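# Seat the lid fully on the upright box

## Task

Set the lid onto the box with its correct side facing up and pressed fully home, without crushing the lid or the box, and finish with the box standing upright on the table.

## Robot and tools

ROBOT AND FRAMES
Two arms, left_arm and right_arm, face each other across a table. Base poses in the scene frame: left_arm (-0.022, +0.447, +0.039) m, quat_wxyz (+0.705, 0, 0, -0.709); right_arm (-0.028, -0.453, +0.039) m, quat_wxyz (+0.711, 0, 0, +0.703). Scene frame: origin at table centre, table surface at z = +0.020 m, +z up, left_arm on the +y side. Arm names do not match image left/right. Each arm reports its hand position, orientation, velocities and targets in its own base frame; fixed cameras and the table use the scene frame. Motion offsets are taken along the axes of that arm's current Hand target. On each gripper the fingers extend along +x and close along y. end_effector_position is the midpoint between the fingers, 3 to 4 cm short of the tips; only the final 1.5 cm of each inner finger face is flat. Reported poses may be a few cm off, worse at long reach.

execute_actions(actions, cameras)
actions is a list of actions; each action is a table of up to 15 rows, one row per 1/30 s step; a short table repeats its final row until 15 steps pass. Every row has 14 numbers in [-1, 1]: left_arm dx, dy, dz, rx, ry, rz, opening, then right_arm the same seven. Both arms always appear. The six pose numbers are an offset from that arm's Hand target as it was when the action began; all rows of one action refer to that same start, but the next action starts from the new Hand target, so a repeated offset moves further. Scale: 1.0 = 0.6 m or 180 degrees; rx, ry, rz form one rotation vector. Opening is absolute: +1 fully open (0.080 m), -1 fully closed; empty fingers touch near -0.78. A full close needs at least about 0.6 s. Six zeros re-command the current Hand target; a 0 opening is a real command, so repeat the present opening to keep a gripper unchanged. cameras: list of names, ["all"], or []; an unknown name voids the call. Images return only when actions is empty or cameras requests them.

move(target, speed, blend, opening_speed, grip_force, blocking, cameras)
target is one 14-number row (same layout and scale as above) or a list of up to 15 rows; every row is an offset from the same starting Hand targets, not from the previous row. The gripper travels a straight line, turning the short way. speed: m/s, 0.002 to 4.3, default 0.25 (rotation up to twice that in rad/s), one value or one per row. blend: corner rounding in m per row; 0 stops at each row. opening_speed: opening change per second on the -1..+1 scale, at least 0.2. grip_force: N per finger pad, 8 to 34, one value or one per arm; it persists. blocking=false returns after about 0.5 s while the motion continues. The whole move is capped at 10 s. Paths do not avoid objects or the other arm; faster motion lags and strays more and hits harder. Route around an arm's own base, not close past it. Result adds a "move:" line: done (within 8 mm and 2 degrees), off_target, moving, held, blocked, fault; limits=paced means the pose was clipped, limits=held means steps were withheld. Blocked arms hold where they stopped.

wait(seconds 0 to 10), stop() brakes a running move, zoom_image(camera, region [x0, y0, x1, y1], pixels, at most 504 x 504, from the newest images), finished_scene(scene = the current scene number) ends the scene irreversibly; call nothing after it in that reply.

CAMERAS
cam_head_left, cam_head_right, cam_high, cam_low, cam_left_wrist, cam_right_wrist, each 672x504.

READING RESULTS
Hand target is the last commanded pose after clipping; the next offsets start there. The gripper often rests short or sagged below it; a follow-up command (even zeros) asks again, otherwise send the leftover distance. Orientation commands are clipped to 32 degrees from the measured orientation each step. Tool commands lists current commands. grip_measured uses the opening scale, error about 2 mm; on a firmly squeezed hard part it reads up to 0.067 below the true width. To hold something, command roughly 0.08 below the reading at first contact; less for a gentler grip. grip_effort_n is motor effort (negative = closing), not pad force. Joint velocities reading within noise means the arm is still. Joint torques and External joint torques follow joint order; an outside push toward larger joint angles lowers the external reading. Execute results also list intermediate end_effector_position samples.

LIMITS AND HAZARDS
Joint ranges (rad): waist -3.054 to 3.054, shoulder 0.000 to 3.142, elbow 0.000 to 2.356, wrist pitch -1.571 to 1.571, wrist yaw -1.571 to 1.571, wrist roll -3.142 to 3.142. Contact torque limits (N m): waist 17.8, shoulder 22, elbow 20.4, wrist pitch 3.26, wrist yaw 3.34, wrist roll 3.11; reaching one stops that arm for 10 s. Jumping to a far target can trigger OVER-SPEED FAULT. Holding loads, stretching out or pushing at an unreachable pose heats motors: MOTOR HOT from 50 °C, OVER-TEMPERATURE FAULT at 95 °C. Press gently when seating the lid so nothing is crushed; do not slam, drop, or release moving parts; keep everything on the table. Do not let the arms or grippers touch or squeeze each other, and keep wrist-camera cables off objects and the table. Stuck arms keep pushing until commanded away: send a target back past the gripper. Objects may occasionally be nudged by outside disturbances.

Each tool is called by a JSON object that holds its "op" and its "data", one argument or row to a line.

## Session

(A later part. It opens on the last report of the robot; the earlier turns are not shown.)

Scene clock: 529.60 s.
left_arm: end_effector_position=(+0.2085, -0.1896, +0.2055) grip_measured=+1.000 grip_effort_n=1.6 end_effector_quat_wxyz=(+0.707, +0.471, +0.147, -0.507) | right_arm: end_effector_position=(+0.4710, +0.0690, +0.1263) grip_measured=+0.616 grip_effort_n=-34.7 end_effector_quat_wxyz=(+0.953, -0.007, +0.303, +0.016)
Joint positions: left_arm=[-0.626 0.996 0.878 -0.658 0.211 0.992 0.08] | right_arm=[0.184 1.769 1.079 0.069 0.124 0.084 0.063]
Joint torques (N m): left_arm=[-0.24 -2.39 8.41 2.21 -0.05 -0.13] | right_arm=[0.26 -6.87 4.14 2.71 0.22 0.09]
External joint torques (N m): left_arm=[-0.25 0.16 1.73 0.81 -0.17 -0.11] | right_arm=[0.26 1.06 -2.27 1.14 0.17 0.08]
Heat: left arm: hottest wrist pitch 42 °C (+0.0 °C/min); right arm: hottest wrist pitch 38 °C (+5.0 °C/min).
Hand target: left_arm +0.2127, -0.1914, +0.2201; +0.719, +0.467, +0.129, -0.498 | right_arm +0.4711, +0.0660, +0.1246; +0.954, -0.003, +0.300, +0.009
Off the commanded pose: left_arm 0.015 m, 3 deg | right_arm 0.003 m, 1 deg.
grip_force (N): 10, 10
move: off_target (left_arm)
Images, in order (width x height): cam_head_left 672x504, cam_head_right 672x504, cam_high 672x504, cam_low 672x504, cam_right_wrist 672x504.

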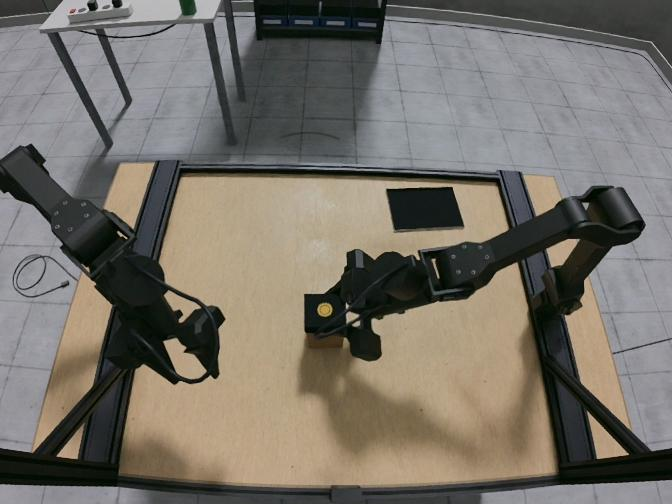

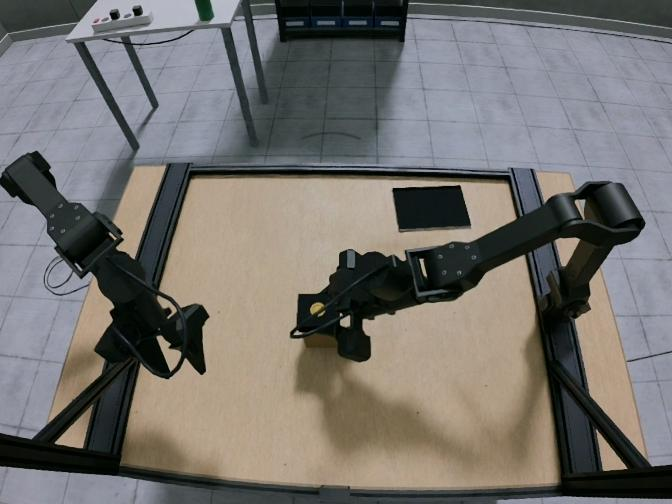

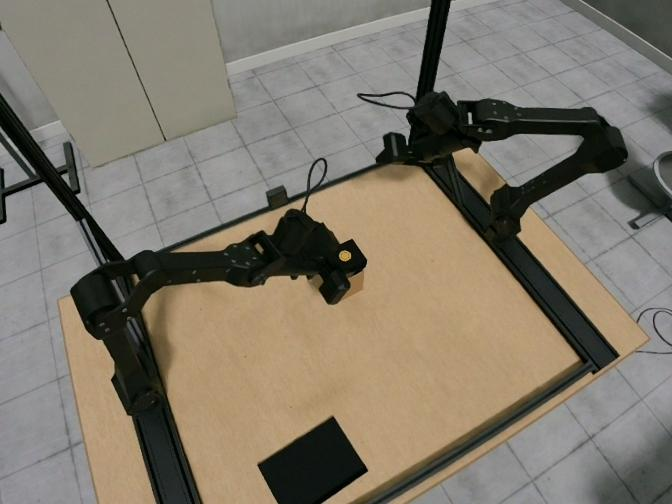

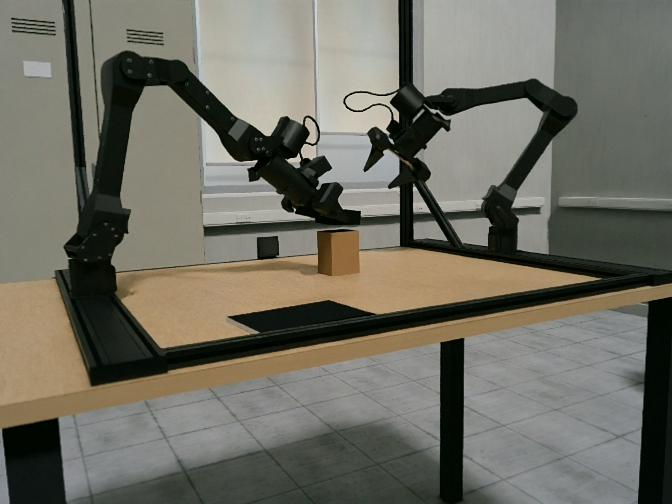

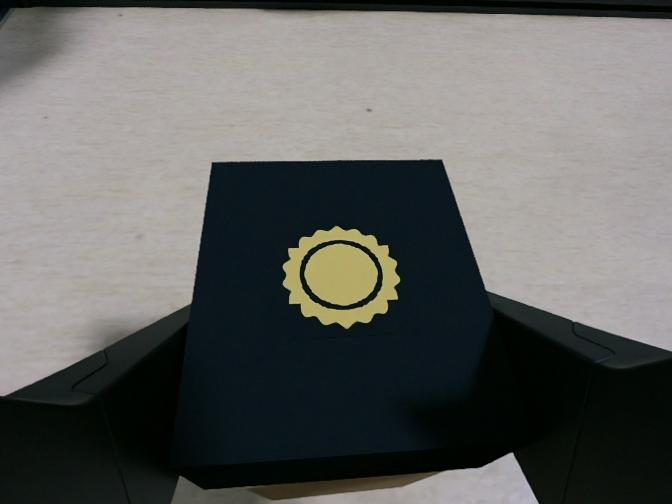

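{"op": "move", "data": {
  "target": [0, 0, 0, 0, 0, 0, 1, 0.0077, -0.003, -0.019, -0.0048, -0.0189, 0.0068, 0.42],
  "speed": 0.05,
  "cameras": ["cam_right_wrist", "cam_low", "cam_head_left", "cam_head_right", "cam_high"]
}}

{"op": "zoom_image", "data": {
  "camera": "cam_low",
  "region": [305, 195, 375, 285]
}}

{"op": "zoom_image", "data": {
  "camera": "cam_head_left",
  "region": [295, 275, 365, 355]
}}

{"op": "zoom_image", "data": {
  "camera": "cam_head_right",
  "region": [290, 275, 360, 355]
}}

{"op": "zoom_image", "data": {
  "camera": "cam_high",
  "region": [330, 235, 380, 305]
}}

{"op": "zoom_image", "data": {
  "camera": "cam_right_wrist",
  "region": [150, 400, 550, 504]
}}

Scene clock: 681.77 s.
left_arm: end_effector_position=(+0.2085, -0.1896, +0.2055) grip_measured=+1.000 grip_effort_n=1.6 end_effector_quat_wxyz=(+0.707, +0.471, +0.147, -0.507) | right_arm: end_effector_position=(+0.4685, +0.0682, +0.1147) grip_measured=+0.616 grip_effort_n=-35.1 end_effector_quat_wxyz=(+0.962, -0.009, +0.274, +0.024)
Joint positions: left_arm=[-0.626 0.996 0.878 -0.658 0.211 0.992 0.08] | right_arm=[0.18 1.777 0.985 0.233 0.111 0.064 0.063]
Joint torques (N m): left_arm=[-0.23 -2.38 8.38 2.22 -0.05 -0.14] | right_arm=[-0.49 -6.63 3.81 2.8 -0.3 -0.13]
External joint torques (N m): left_arm=[-0.23 0.14 1.77 0.83 -0.17 -0.11] | right_arm=[-0.5 1.12 -2.39 1.2 -0.34 -0.13]
Heat: left arm: hottest wrist pitch 43 °C (+0.0 °C/min); right arm: hottest wrist pitch 44 °C (+1.0 °C/min).
Hand target: left_arm +0.2127, -0.1914, +0.2201; +0.719, +0.467, +0.129, -0.498 | right_arm +0.4684, +0.0642, +0.1126; +0.962, -0.006, +0.272, +0.022
Off the commanded pose: left_arm 0.015 m, 3 deg | right_arm 0.005 m, 0 deg.
grip_force (N): 10, 10
move: off_target (left_arm)
Images, in order (width x height): cam_head_left 672x504, cam_head_right 672x504, cam_high 672x504, cam_low 672x504, cam_right_wrist 672x504.

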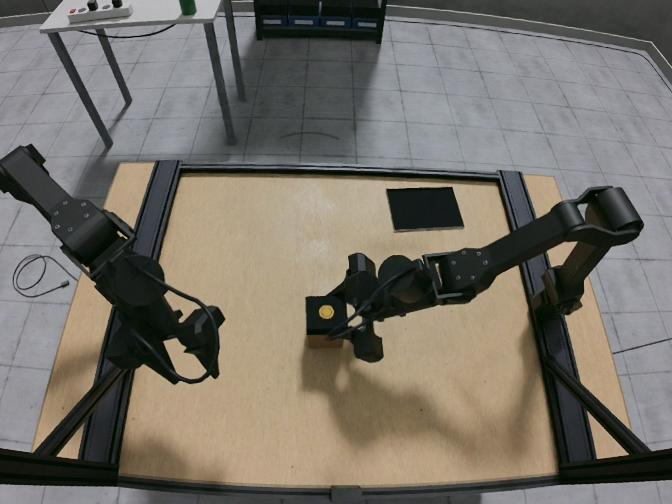

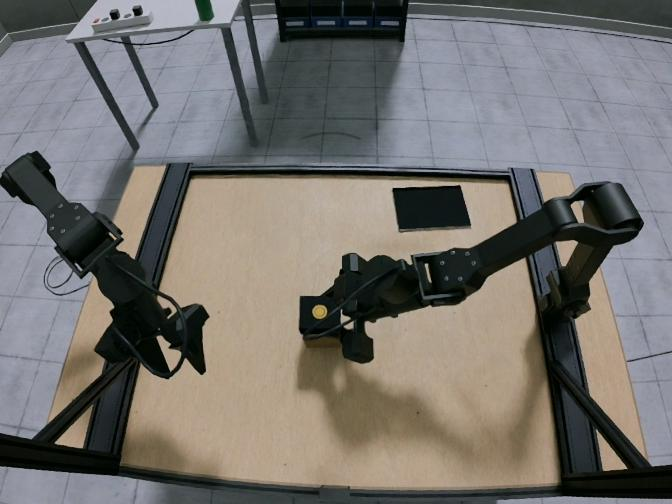

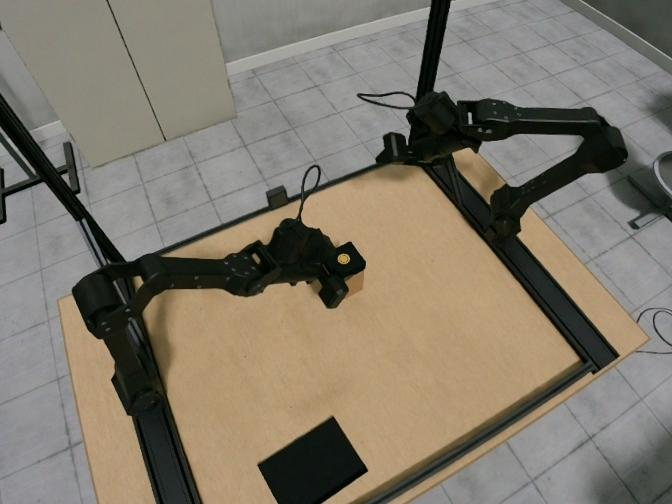

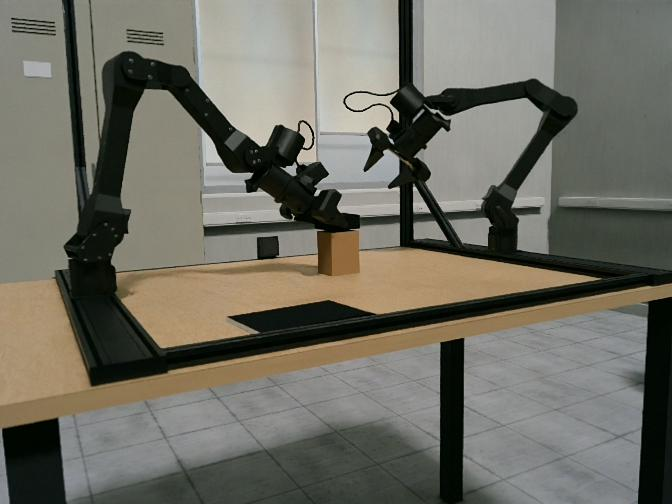

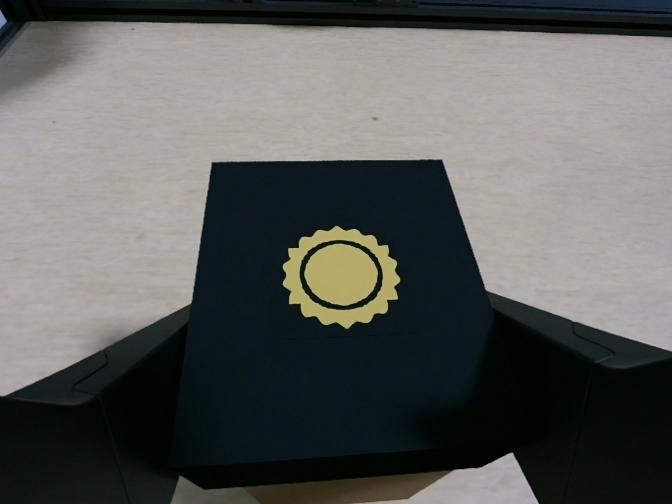

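Scaled by 5.600 from the camera's 672x504 image, which has a finer 960x720 frame.

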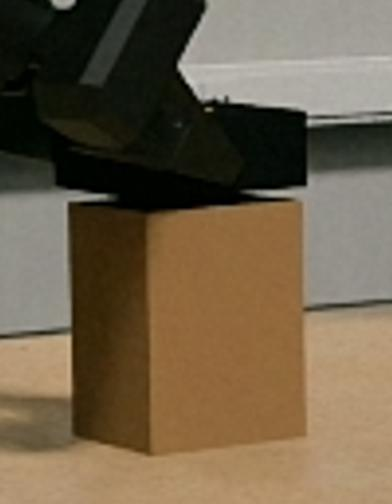

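Scaled by 6.300 from the camera's 672x504 image, which has a finer 960x720 frame.

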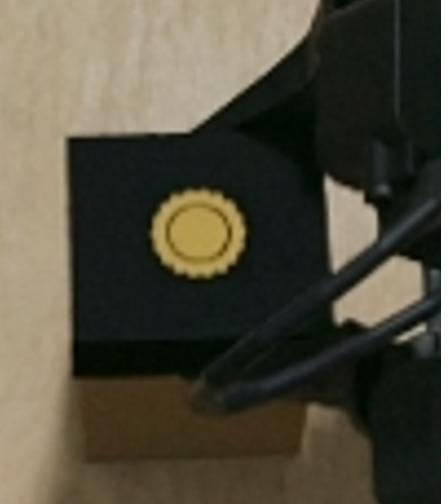

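Scaled by 6.300 from the camera's 672x504 image, which has a finer 960x720 frame.

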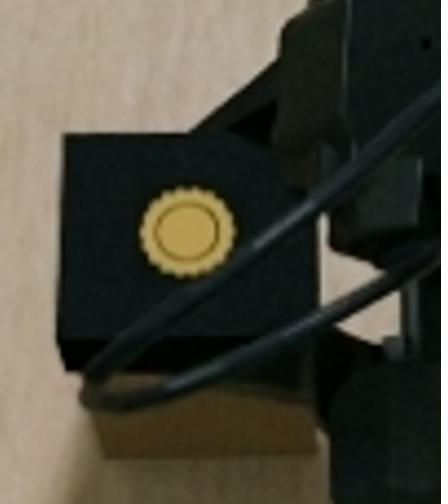

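Scaled by 7.200 from the camera's 672x504 image, which has a finer 960x720 frame.

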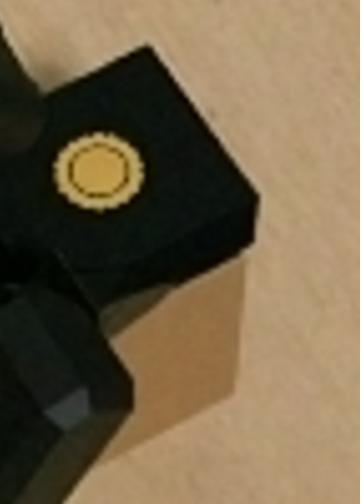

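Scaled by 1.260 from the camera's 672x504 image, which has a finer 960x720 frame.

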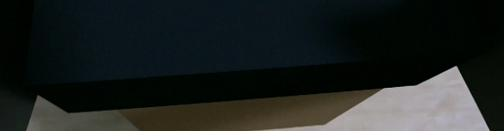

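{"op": "move", "data": {
  "target": [0, 0, 0, 0, 0, 0, 1, 0.0027, -0.0052, -0.0043, 0, 0, 0, 0.42],
  "speed": 0.03,
  "cameras": ["cam_right_wrist", "cam_low", "cam_head_left", "cam_high"]
}}

{"op": "zoom_image", "data": {
  "camera": "cam_low",
  "region": [305, 195, 375, 285]
}}

{"op": "zoom_image", "data": {
  "camera": "cam_head_left",
  "region": [295, 275, 365, 355]
}}

{"op": "zoom_image", "data": {
  "camera": "cam_high",
  "region": [340, 240, 375, 290]
}}

{"op": "zoom_image", "data": {
  "camera": "cam_right_wrist",
  "region": [150, 400, 550, 504]
}}

Scene clock: 731.03 s.
left_arm: end_effector_position=(+0.2085, -0.1896, +0.2055) grip_measured=+1.000 grip_effort_n=1.6 end_effector_quat_wxyz=(+0.707, +0.471, +0.147, -0.507) | right_arm: end_effector_position=(+0.4686, +0.0649, +0.1118) grip_measured=+0.616 grip_effort_n=-34.7 end_effector_quat_wxyz=(+0.961, -0.010, +0.274, +0.024)
Joint positions: left_arm=[-0.626 0.996 0.878 -0.658 0.211 0.992 0.08] | right_arm=[0.171 1.781 0.978 0.245 0.104 0.058 0.063]
Joint torques (N m): left_arm=[-0.23 -2.4 8.39 2.22 -0.05 -0.14] | right_arm=[-0.4 -6.67 3.79 2.8 -0.29 -0.12]
External joint torques (N m): left_arm=[-0.26 0.14 1.74 0.82 -0.17 -0.11] | right_arm=[-0.4 1.19 -2.45 1.18 -0.33 -0.12]
Heat: left arm: hottest wrist pitch 43 °C (+0.0 °C/min); right arm: hottest wrist pitch 40 °C (-4.1 °C/min).
Hand target: left_arm +0.2127, -0.1914, +0.2201; +0.719, +0.467, +0.129, -0.498 | right_arm +0.4686, +0.0611, +0.1095; +0.962, -0.006, +0.272, +0.022
Off the commanded pose: left_arm 0.015 m, 3 deg | right_arm 0.004 m, 1 deg.
grip_force (N): 10, 10
move: off_target (left_arm)
Images, in order (width x height): cam_head_left 672x504, cam_high 672x504, cam_low 672x504, cam_right_wrist 672x504.

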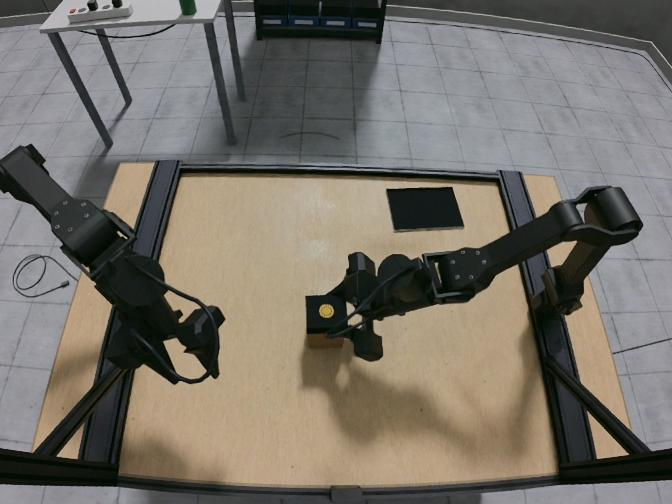

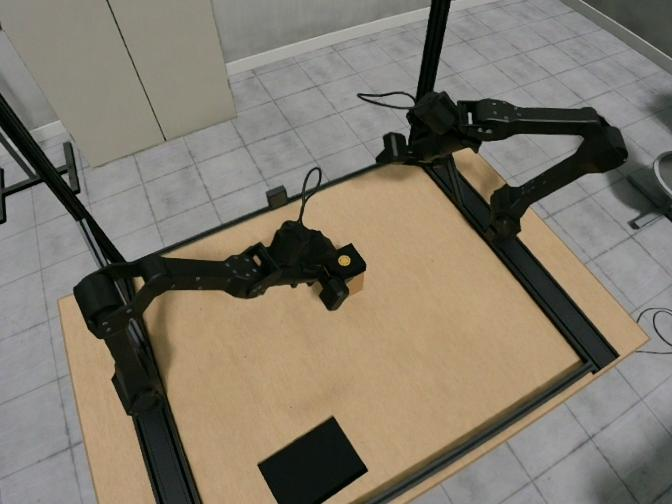

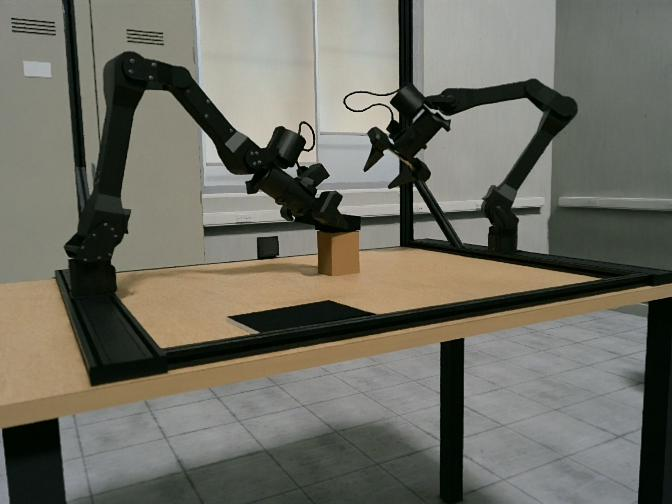

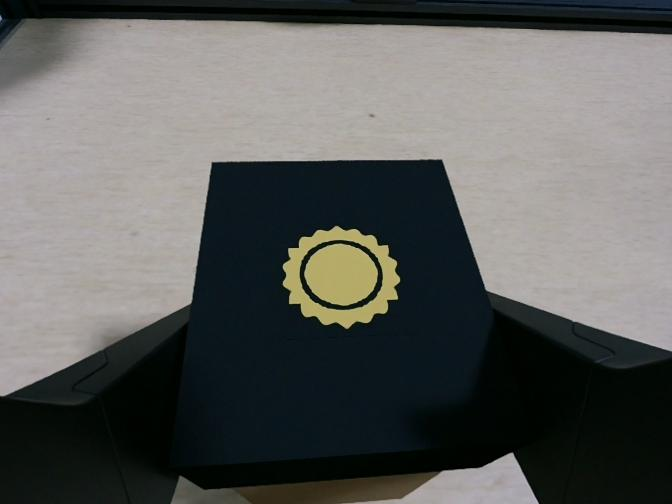

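Scaled by 5.600 from the camera's 672x504 image, which has a finer 960x720 frame.

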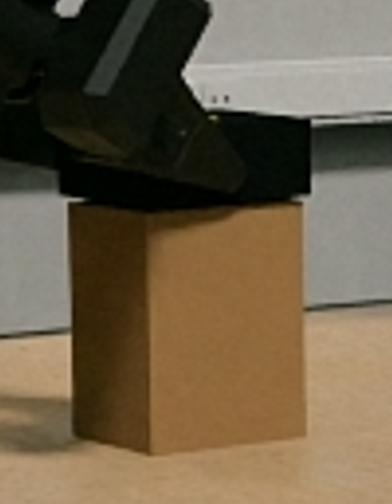

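Scaled by 6.300 from the camera's 672x504 image, which has a finer 960x720 frame.

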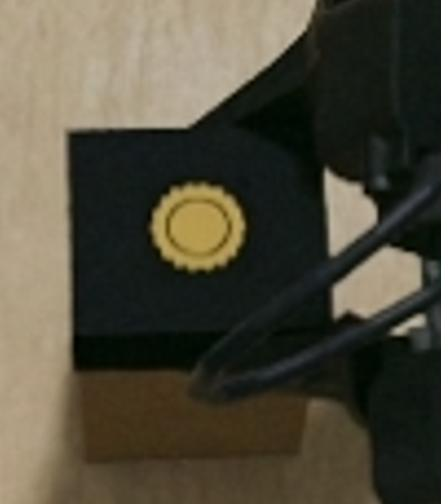

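Scaled by 10.080 from the camera's 672x504 image, which has a finer 960x720 frame.

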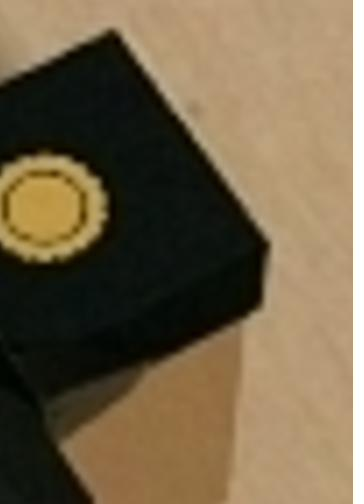

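Scaled by 1.260 from the camera's 672x504 image, which has a finer 960x720 frame.

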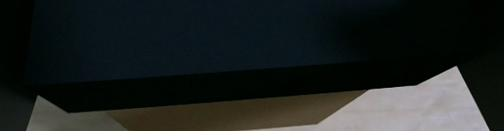

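{"op": "move", "data": {
  "target": [0, 0, 0, 0, 0, 0, 1, 0.0078, 0.0008, -0.0108, 0, 0, 0, 0.42],
  "speed": 0.025,
  "cameras": ["cam_right_wrist", "cam_low", "cam_head_left"]
}}

{"op": "zoom_image", "data": {
  "camera": "cam_low",
  "region": [305, 195, 375, 285]
}}

{"op": "zoom_image", "data": {
  "camera": "cam_head_left",
  "region": [295, 275, 365, 355]
}}

Scene clock: 758.03 s.
left_arm: end_effector_position=(+0.2085, -0.1896, +0.2055) grip_measured=+1.000 grip_effort_n=1.6 end_effector_quat_wxyz=(+0.707, +0.471, +0.147, -0.507) | right_arm: end_effector_position=(+0.4694, +0.0651, +0.1041) grip_measured=+0.616 grip_effort_n=-35.1 end_effector_quat_wxyz=(+0.962, -0.010, +0.273, +0.024)
Joint positions: left_arm=[-0.626 0.996 0.878 -0.658 0.211 0.992 0.08] | right_arm=[0.171 1.801 0.965 0.279 0.104 0.058 0.063]
Joint torques (N m): left_arm=[-0.25 -2.39 8.39 2.21 -0.05 -0.14] | right_arm=[-0.32 -6.66 3.76 2.79 -0.25 -0.11]
External joint torques (N m): left_arm=[-0.25 0.09 1.82 0.84 -0.18 -0.11] | right_arm=[-0.34 1.16 -2.36 1.17 -0.29 -0.11]
Heat: left arm: hottest wrist pitch 43 °C (+0.0 °C/min); right arm: hottest wrist pitch 46 °C (+5.1 °C/min).
Hand target: left_arm +0.2127, -0.1914, +0.2201; +0.719, +0.467, +0.129, -0.498 | right_arm +0.4692, +0.0616, +0.1016; +0.962, -0.006, +0.272, +0.022
Off the commanded pose: left_arm 0.015 m, 3 deg | right_arm 0.004 m, 1 deg.
grip_force (N): 10, 10
move: off_target (left_arm)
Images, in order (width x height): cam_head_left 672x504, cam_low 672x504, cam_right_wrist 672x504.

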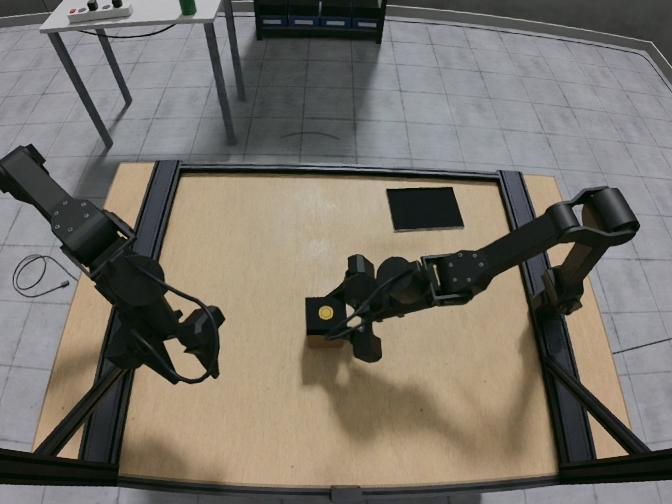

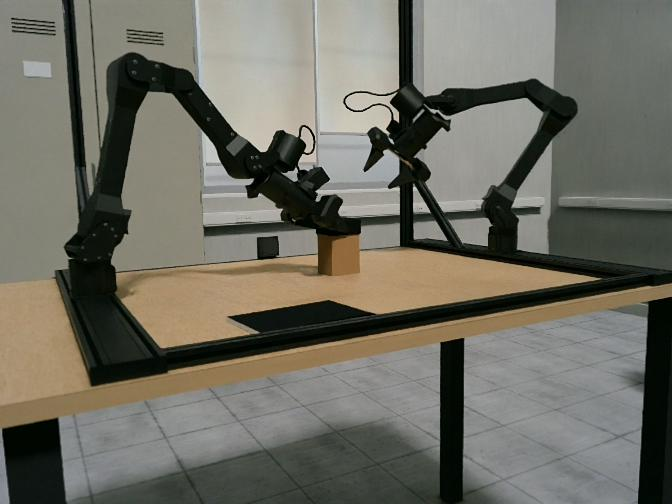

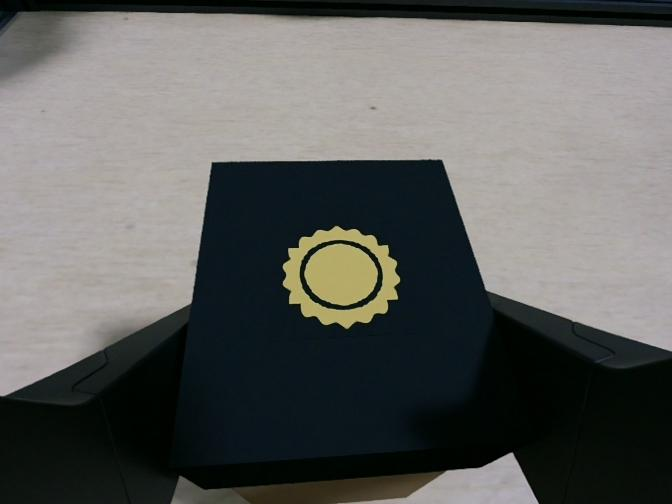

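Scaled by 5.600 from the camera's 672x504 image, which has a finer 960x720 frame.

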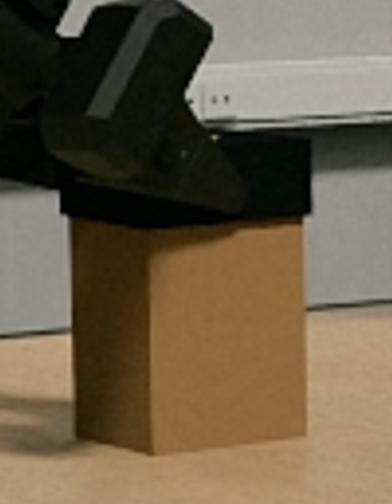

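Scaled by 6.300 from the camera's 672x504 image, which has a finer 960x720 frame.

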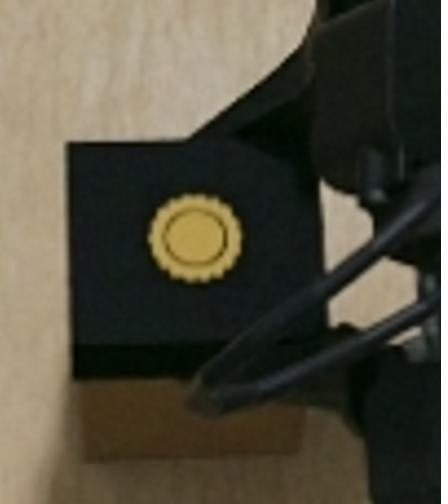

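{"op": "move", "data": {
  "target": [0, 0, 0, 0, 0, 0, 1, 0.0105, 0, -0.017, 0, 0, 0, 0.42],
  "speed": 0.03,
  "cameras": ["cam_low"]
}}

{"op": "zoom_image", "data": {
  "camera": "cam_low",
  "region": [305, 195, 375, 285]
}}

Scene clock: 767.20 s.
left_arm: end_effector_position=(+0.2085, -0.1896, +0.2055) grip_measured=+1.000 grip_effort_n=1.6 end_effector_quat_wxyz=(+0.707, +0.471, +0.147, -0.507) | right_arm: end_effector_position=(+0.4705, +0.0652, +0.0947) grip_measured=+0.616 grip_effort_n=-35.1 end_effector_quat_wxyz=(+0.963, -0.009, +0.269, +0.024)
Joint positions: left_arm=[-0.626 0.996 0.878 -0.658 0.211 0.992 0.08] | right_arm=[0.171 1.827 0.947 0.331 0.104 0.058 0.063]
Joint torques (N m): left_arm=[-0.26 -2.4 8.39 2.21 -0.05 -0.14] | right_arm=[-0.27 -6.39 3.45 2.59 -0.26 -0.11]
External joint torques (N m): left_arm=[-0.25 0.08 1.86 0.85 -0.18 -0.11] | right_arm=[-0.19 1.61 -2.59 0.95 -0.32 -0.11]
Heat: left arm: hottest wrist pitch 43 °C (+0.0 °C/min); right arm: hottest wrist pitch 44 °C (+4.1 °C/min).
Hand target: left_arm +0.2127, -0.1914, +0.2201; +0.719, +0.467, +0.129, -0.498 | right_arm +0.4692, +0.0616, +0.0896; +0.962, -0.006, +0.272, +0.022
Off the commanded pose: left_arm 0.015 m, 3 deg | right_arm 0.006 m, 1 deg.
grip_force (N): 10, 10
move: off_target (left_arm)
Images, in order (width x height): cam_low 672x504.

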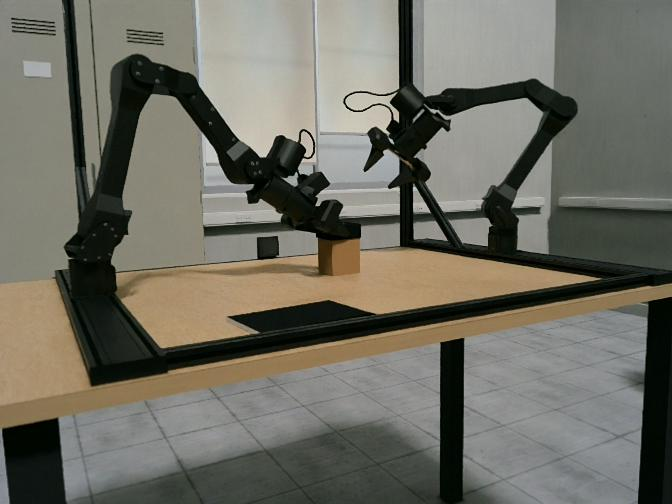

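Scaled by 5.600 from the camera's 672x504 image, which has a finer 960x720 frame.

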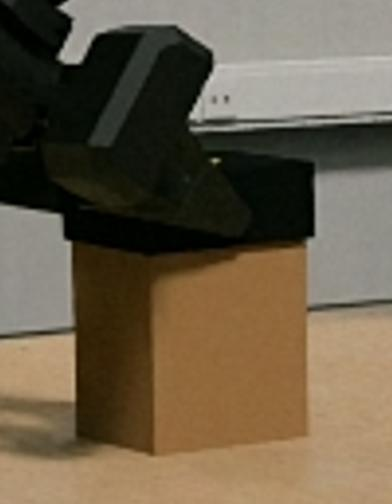

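{"op": "move", "data": {
  "target": [0, 0, 0, 0, 0, 0, 1, 0.0088, 0, -0.0142, 0, 0, 0, 0.42],
  "speed": 0.03,
  "cameras": ["cam_low"]
}}

{"op": "zoom_image", "data": {
  "camera": "cam_low",
  "region": [305, 195, 375, 285]
}}

Scene clock: 775.40 s.
left_arm: end_effector_position=(+0.2085, -0.1896, +0.2055) grip_measured=+1.000 grip_effort_n=1.2 end_effector_quat_wxyz=(+0.707, +0.471, +0.147, -0.507) | right_arm: end_effector_position=(+0.4707, +0.0653, +0.0846) grip_measured=+0.616 grip_effort_n=-35.1 end_effector_quat_wxyz=(+0.963, -0.009, +0.269, +0.024)
Joint positions: left_arm=[-0.626 0.996 0.878 -0.658 0.211 0.992 0.08] | right_arm=[0.171 1.853 0.932 0.373 0.104 0.058 0.063]
Joint torques (N m): left_arm=[-0.26 -2.4 8.38 2.21 -0.05 -0.14] | right_arm=[-0.29 -6.41 3.23 2.57 -0.26 -0.11]
External joint torques (N m): left_arm=[-0.28 0.11 1.78 0.82 -0.17 -0.11] | right_arm=[-0.28 1.5 -2.59 0.96 -0.3 -0.11]
Heat: left arm: hottest wrist pitch 44 °C (+1.0 °C/min); right arm: hottest wrist pitch 44 °C (+4.0 °C/min).
Hand target: left_arm +0.2127, -0.1914, +0.2201; +0.719, +0.467, +0.129, -0.498 | right_arm +0.4692, +0.0616, +0.0795; +0.962, -0.006, +0.272, +0.022
Off the commanded pose: left_arm 0.015 m, 3 deg | right_arm 0.006 m, 1 deg.
grip_force (N): 10, 10
move: off_target (left_arm)
Images, in order (width x height): cam_low 672x504.

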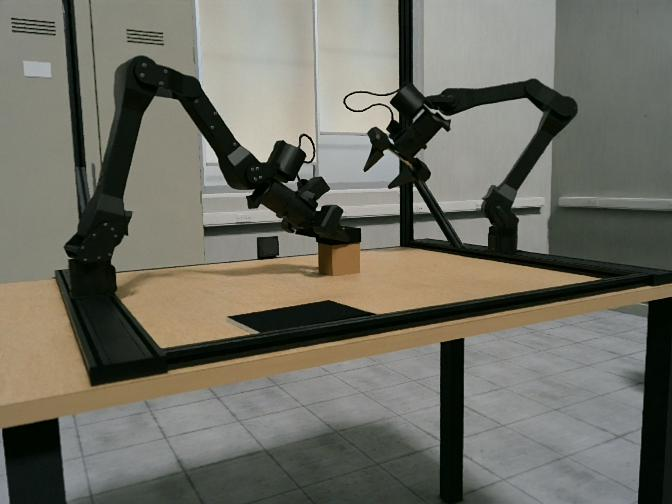

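Scaled by 5.600 from the camera's 672x504 image, which has a finer 960x720 frame.

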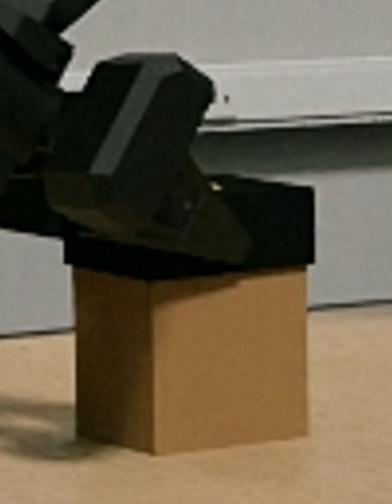

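{"op": "move", "data": {
  "target": [0, 0, 0, 0, 0, 0, 1, 0.0057, 0, -0.0092, 0, 0, 0, 0.42],
  "speed": 0.025,
  "cameras": ["cam_low"]
}}

{"op": "zoom_image", "data": {
  "camera": "cam_low",
  "region": [305, 195, 375, 285]
}}

Scene clock: 782.13 s.
left_arm: end_effector_position=(+0.2085, -0.1896, +0.2055) grip_measured=+1.000 grip_effort_n=1.2 end_effector_quat_wxyz=(+0.707, +0.471, +0.147, -0.507) | right_arm: end_effector_position=(+0.4716, +0.0652, +0.0809) grip_measured=+0.616 grip_effort_n=-35.1 end_effector_quat_wxyz=(+0.964, -0.009, +0.266, +0.024)
Joint positions: left_arm=[-0.626 0.996 0.878 -0.658 0.211 0.992 0.08] | right_arm=[0.171 1.867 0.924 0.402 0.105 0.058 0.063]
Joint torques (N m): left_arm=[-0.24 -2.41 8.39 2.21 -0.05 -0.14] | right_arm=[-0.25 -6.1 3.08 2.38 -0.25 -0.12]
External joint torques (N m): left_arm=[-0.26 0.15 1.75 0.82 -0.17 -0.11] | right_arm=[-0.32 1.97 -2.77 0.73 -0.29 -0.13]
Heat: left arm: hottest wrist pitch 44 °C (+1.0 °C/min); right arm: hottest wrist pitch 44 °C (+5.1 °C/min).
Hand target: left_arm +0.2127, -0.1914, +0.2201; +0.719, +0.467, +0.129, -0.498 | right_arm +0.4693, +0.0616, +0.0731; +0.962, -0.006, +0.272, +0.022
Off the commanded pose: left_arm 0.015 m, 3 deg | right_arm 0.009 m, 1 deg.
grip_force (N): 10, 10
move: off_target (left_arm, right_arm)
Images, in order (width x height): cam_low 672x504.

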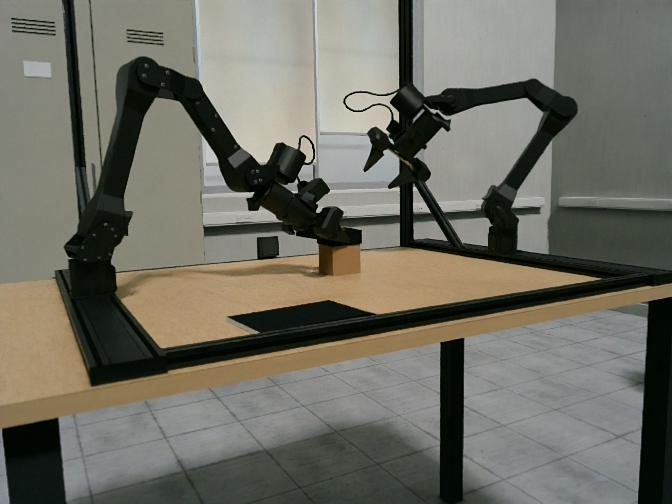

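Scaled by 5.600 from the camera's 672x504 image, which has a finer 960x720 frame.

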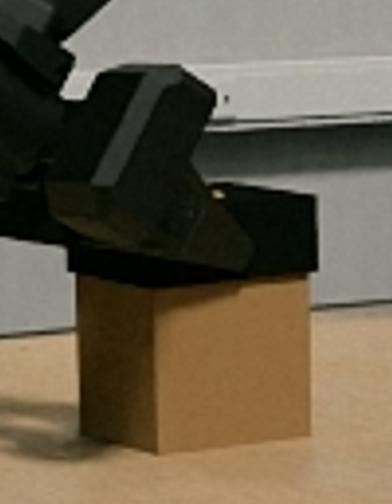

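{"op": "move", "data": {
  "target": [
    [0, 0, 0, 0, 0, 0, 1, -0.0035, 0, 0.0057, 0, 0, 0, 0.42],
    [0, 0, 0, 0, 0, 0, 1, -0.0035, 0, 0.0057, 0, 0, 0, 1]
  ],
  "speed": 0.03,
  "opening_speed": 0.4,
  "cameras": ["cam_low", "cam_right_wrist"]
}}

{"op": "zoom_image", "data": {
  "camera": "cam_low",
  "region": [305, 195, 375, 285]
}}

Scene clock: 793.27 s.
left_arm: end_effector_position=(+0.2085, -0.1896, +0.2055) grip_measured=+1.000 grip_effort_n=1.2 end_effector_quat_wxyz=(+0.707, +0.471, +0.147, -0.507) | right_arm: end_effector_position=(+0.4706, +0.0655, +0.0794) grip_measured=+0.997 grip_effort_n=16.0 end_effector_quat_wxyz=(+0.963, -0.009, +0.269, +0.025)
Joint positions: left_arm=[-0.626 0.996 0.878 -0.658 0.211 0.992 0.08] | right_arm=[0.171 1.867 0.922 0.397 0.102 0.058 0.08]
Joint torques (N m): left_arm=[-0.25 -2.39 8.39 2.21 -0.06 -0.14] | right_arm=[-0.26 -7.25 3.72 1.52 -0.28 -0.1]
External joint torques (N m): left_arm=[-0.26 0.09 1.82 0.84 -0.18 -0.11] | right_arm=[-0.25 0.8 -2.08 -0.11 -0.32 -0.11]
Heat: left arm: hottest wrist pitch 44 °C (+1.0 °C/min); right arm: hottest wrist pitch 43 °C (+2.0 °C/min).
Hand target: left_arm +0.2127, -0.1914, +0.2201; +0.719, +0.467, +0.129, -0.498 | right_arm +0.4693, +0.0616, +0.0771; +0.962, -0.006, +0.272, +0.022
Off the commanded pose: left_arm 0.015 m, 3 deg | right_arm 0.005 m, 1 deg.
grip_force (N): 10, 10
move: off_target (left_arm)
Images, in order (width x height): cam_low 672x504, cam_right_wrist 672x504.

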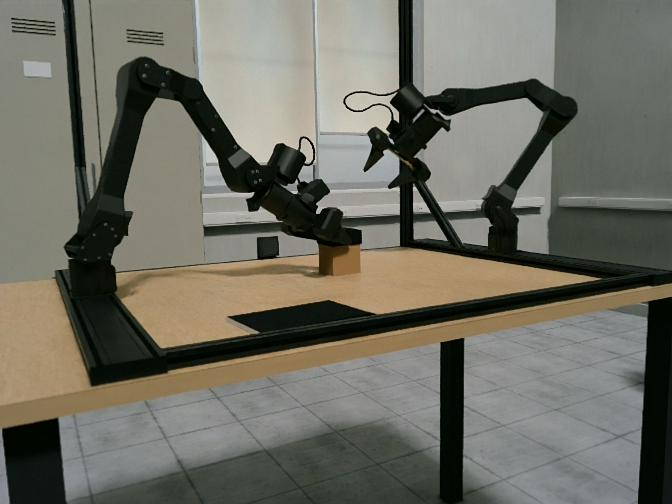

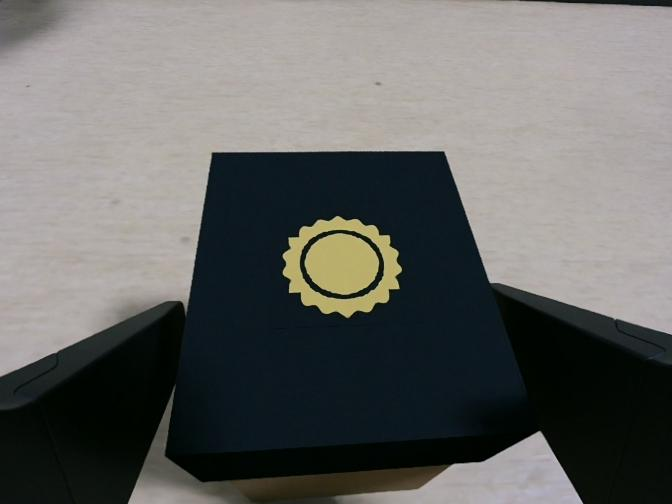

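Scaled by 5.600 from the camera's 672x504 image, which has a finer 960x720 frame.

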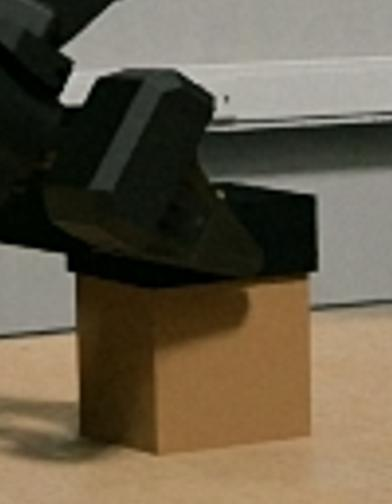

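{"op": "move", "data": {
  "target": [
    [0, 0, 0, 0, 0, 0, 1, -0.02, 0, 0.03, 0, 0, 0, 1],
    [0, 0, 0, 0, 0, 0, 1, -0.1, 0, 0.12, 0, 0, 0, -0.7]
  ],
  "speed": 0.1,
  "cameras": ["cam_low", "cam_head_left", "cam_high", "cam_right_wrist"]
}}

{"op": "zoom_image", "data": {
  "camera": "cam_low",
  "region": [305, 195, 375, 285]
}}

{"op": "zoom_image", "data": {
  "camera": "cam_high",
  "region": [310, 240, 380, 310]
}}

Scene clock: 808.27 s.
left_arm: end_effector_position=(+0.2085, -0.1896, +0.2055) grip_measured=+1.000 grip_effort_n=1.2 end_effector_quat_wxyz=(+0.707, +0.471, +0.147, -0.507) | right_arm: end_effector_position=(+0.4513, +0.0622, +0.1521) grip_measured=-0.697 grip_effort_n=-16.0 end_effector_quat_wxyz=(+0.956, -0.012, +0.291, +0.024)
Joint positions: left_arm=[-0.626 0.996 0.878 -0.658 0.211 0.992 0.08] | right_arm=[0.171 1.649 1.033 0.021 0.102 0.058 0.004]
Joint torques (N m): left_arm=[-0.24 -2.4 8.41 2.21 -0.05 -0.14] | right_arm=[0.26 -8.45 7.63 1.38 -0.1 -0.04]
External joint torques (N m): left_arm=[-0.24 0.15 1.79 0.82 -0.17 -0.11] | right_arm=[0.37 -1.25 1.05 -0.2 -0.16 -0.04]
Heat: left arm: hottest wrist pitch 44 °C (+1.0 °C/min); right arm: hottest wrist pitch 40 °C (-5.1 °C/min).
Hand target: left_arm +0.2127, -0.1914, +0.2201; +0.719, +0.467, +0.129, -0.498 | right_arm +0.4558, +0.0610, +0.1698; +0.962, -0.006, +0.272, +0.022
Off the commanded pose: left_arm 0.015 m, 3 deg | right_arm 0.018 m, 2 deg.
grip_force (N): 10, 10
move: off_target (left_arm, right_arm); target 2's new opening was sent with right_arm's hand 0.018 m and 2 deg from that target
Images, in order (width x height): cam_head_left 672x504, cam_high 672x504, cam_low 672x504, cam_right_wrist 672x504.

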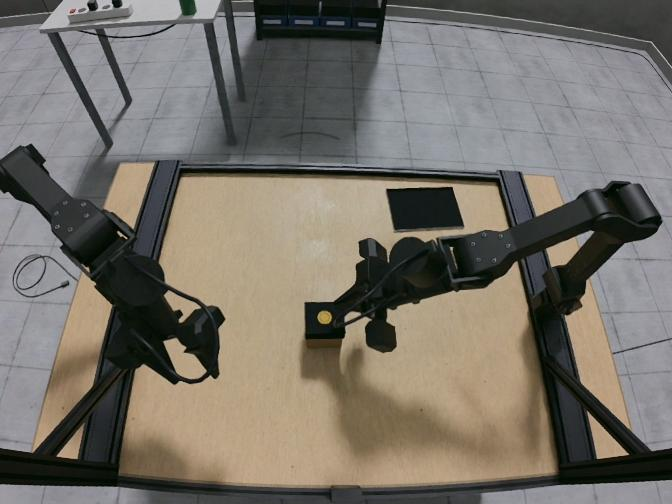

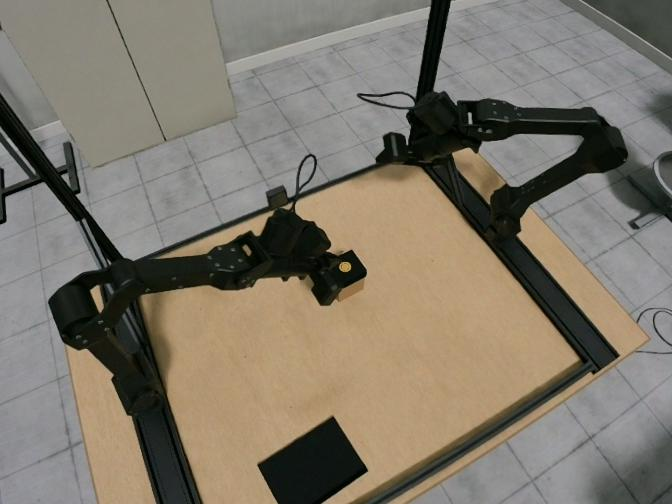

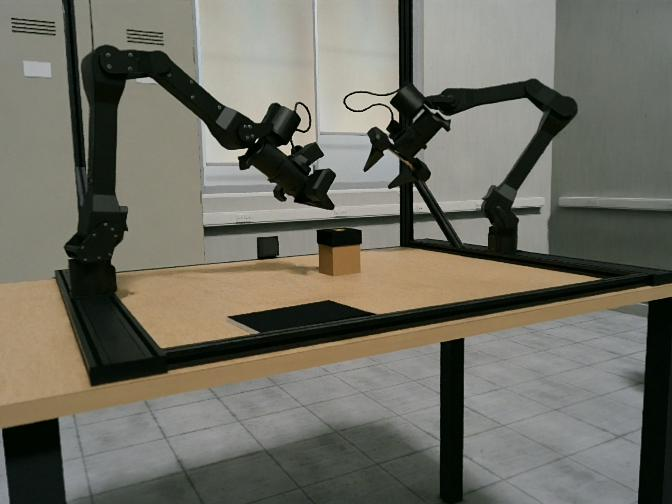

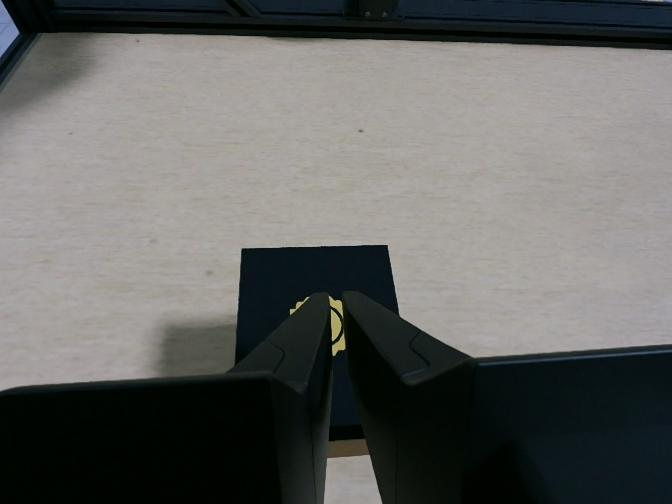

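Scaled by 5.600 from the camera's 672x504 image, which has a finer 960x720 frame.

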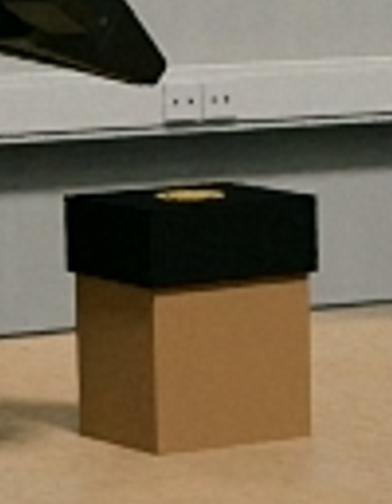

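Scaled by 7.200 from the camera's 672x504 image, which has a finer 960x720 frame.

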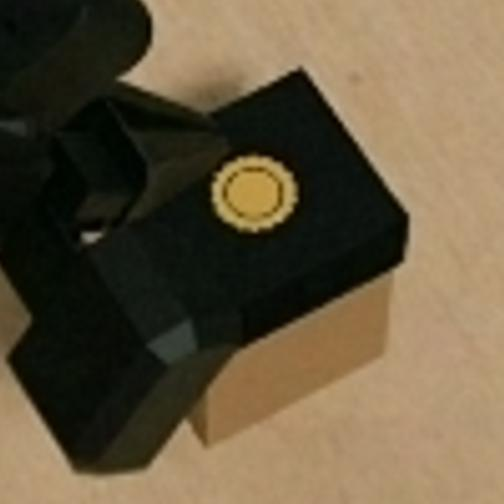

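{"op": "move", "data": {
  "target": [
    [0, 0, 0, 0, 0, 0, 1, 0.0657, 0.001, -0.0807, 0, 0, 0, -0.7],
    [0, 0, 0, 0, 0, 0, 1, 0.0752, 0.001, -0.0962, 0, 0, 0, -0.7]
  ],
  "speed": [0.1, 0.02],
  "blend": [0.003, 0],
  "cameras": ["cam_low"]
}}

{"op": "zoom_image", "data": {
  "camera": "cam_low",
  "region": [305, 195, 375, 285]
}}

Scene clock: 827.27 s.
left_arm: end_effector_position=(+0.2085, -0.1896, +0.2055) grip_measured=+1.000 grip_effort_n=1.2 end_effector_quat_wxyz=(+0.707, +0.471, +0.147, -0.507) | right_arm: end_effector_position=(+0.4664, +0.0648, +0.1061) grip_measured=-0.697 grip_effort_n=-16.0 end_effector_quat_wxyz=(+0.964, -0.008, +0.264, +0.025)
Joint positions: left_arm=[-0.626 0.996 0.878 -0.658 0.211 0.992 0.08] | right_arm=[0.171 1.787 0.941 0.308 0.102 0.058 0.004]
Joint torques (N m): left_arm=[-0.24 -2.39 8.39 2.21 -0.05 -0.13] | right_arm=[0.07 -5.83 3.24 2.28 -0.15 -0.05]
External joint torques (N m): left_arm=[-0.25 0.12 1.8 0.84 -0.17 -0.11] | right_arm=[0.1 1.93 -2.88 0.64 -0.2 -0.05]
Heat: left arm: hottest wrist pitch 44 °C (+1.0 °C/min); right arm: hottest elbow 38 °C (+5.1 °C/min).
Hand target: left_arm +0.2127, -0.1914, +0.2201; +0.719, +0.467, +0.129, -0.498 | right_arm +0.4640, +0.0619, +0.0970; +0.962, -0.006, +0.272, +0.022
Off the commanded pose: left_arm 0.015 m, 3 deg | right_arm 0.010 m, 1 deg.
grip_force (N): 10, 10
move: off_target (left_arm, right_arm)
Images, in order (width x height): cam_low 672x504.

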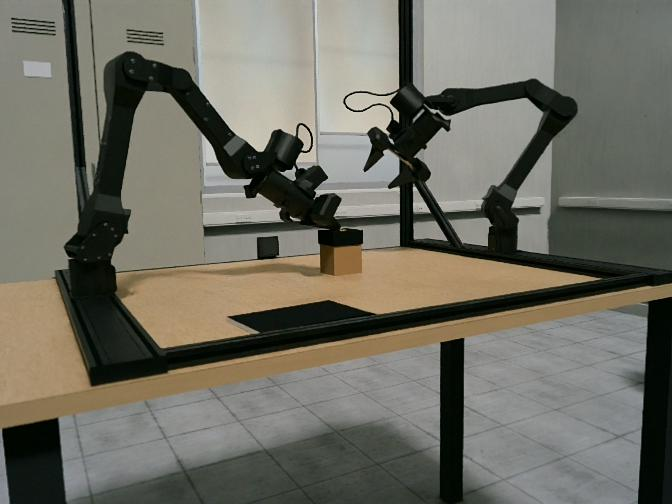

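Scaled by 5.600 from the camera's 672x504 image, which has a finer 960x720 frame.

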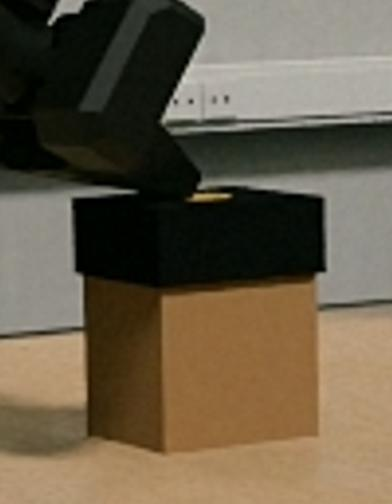

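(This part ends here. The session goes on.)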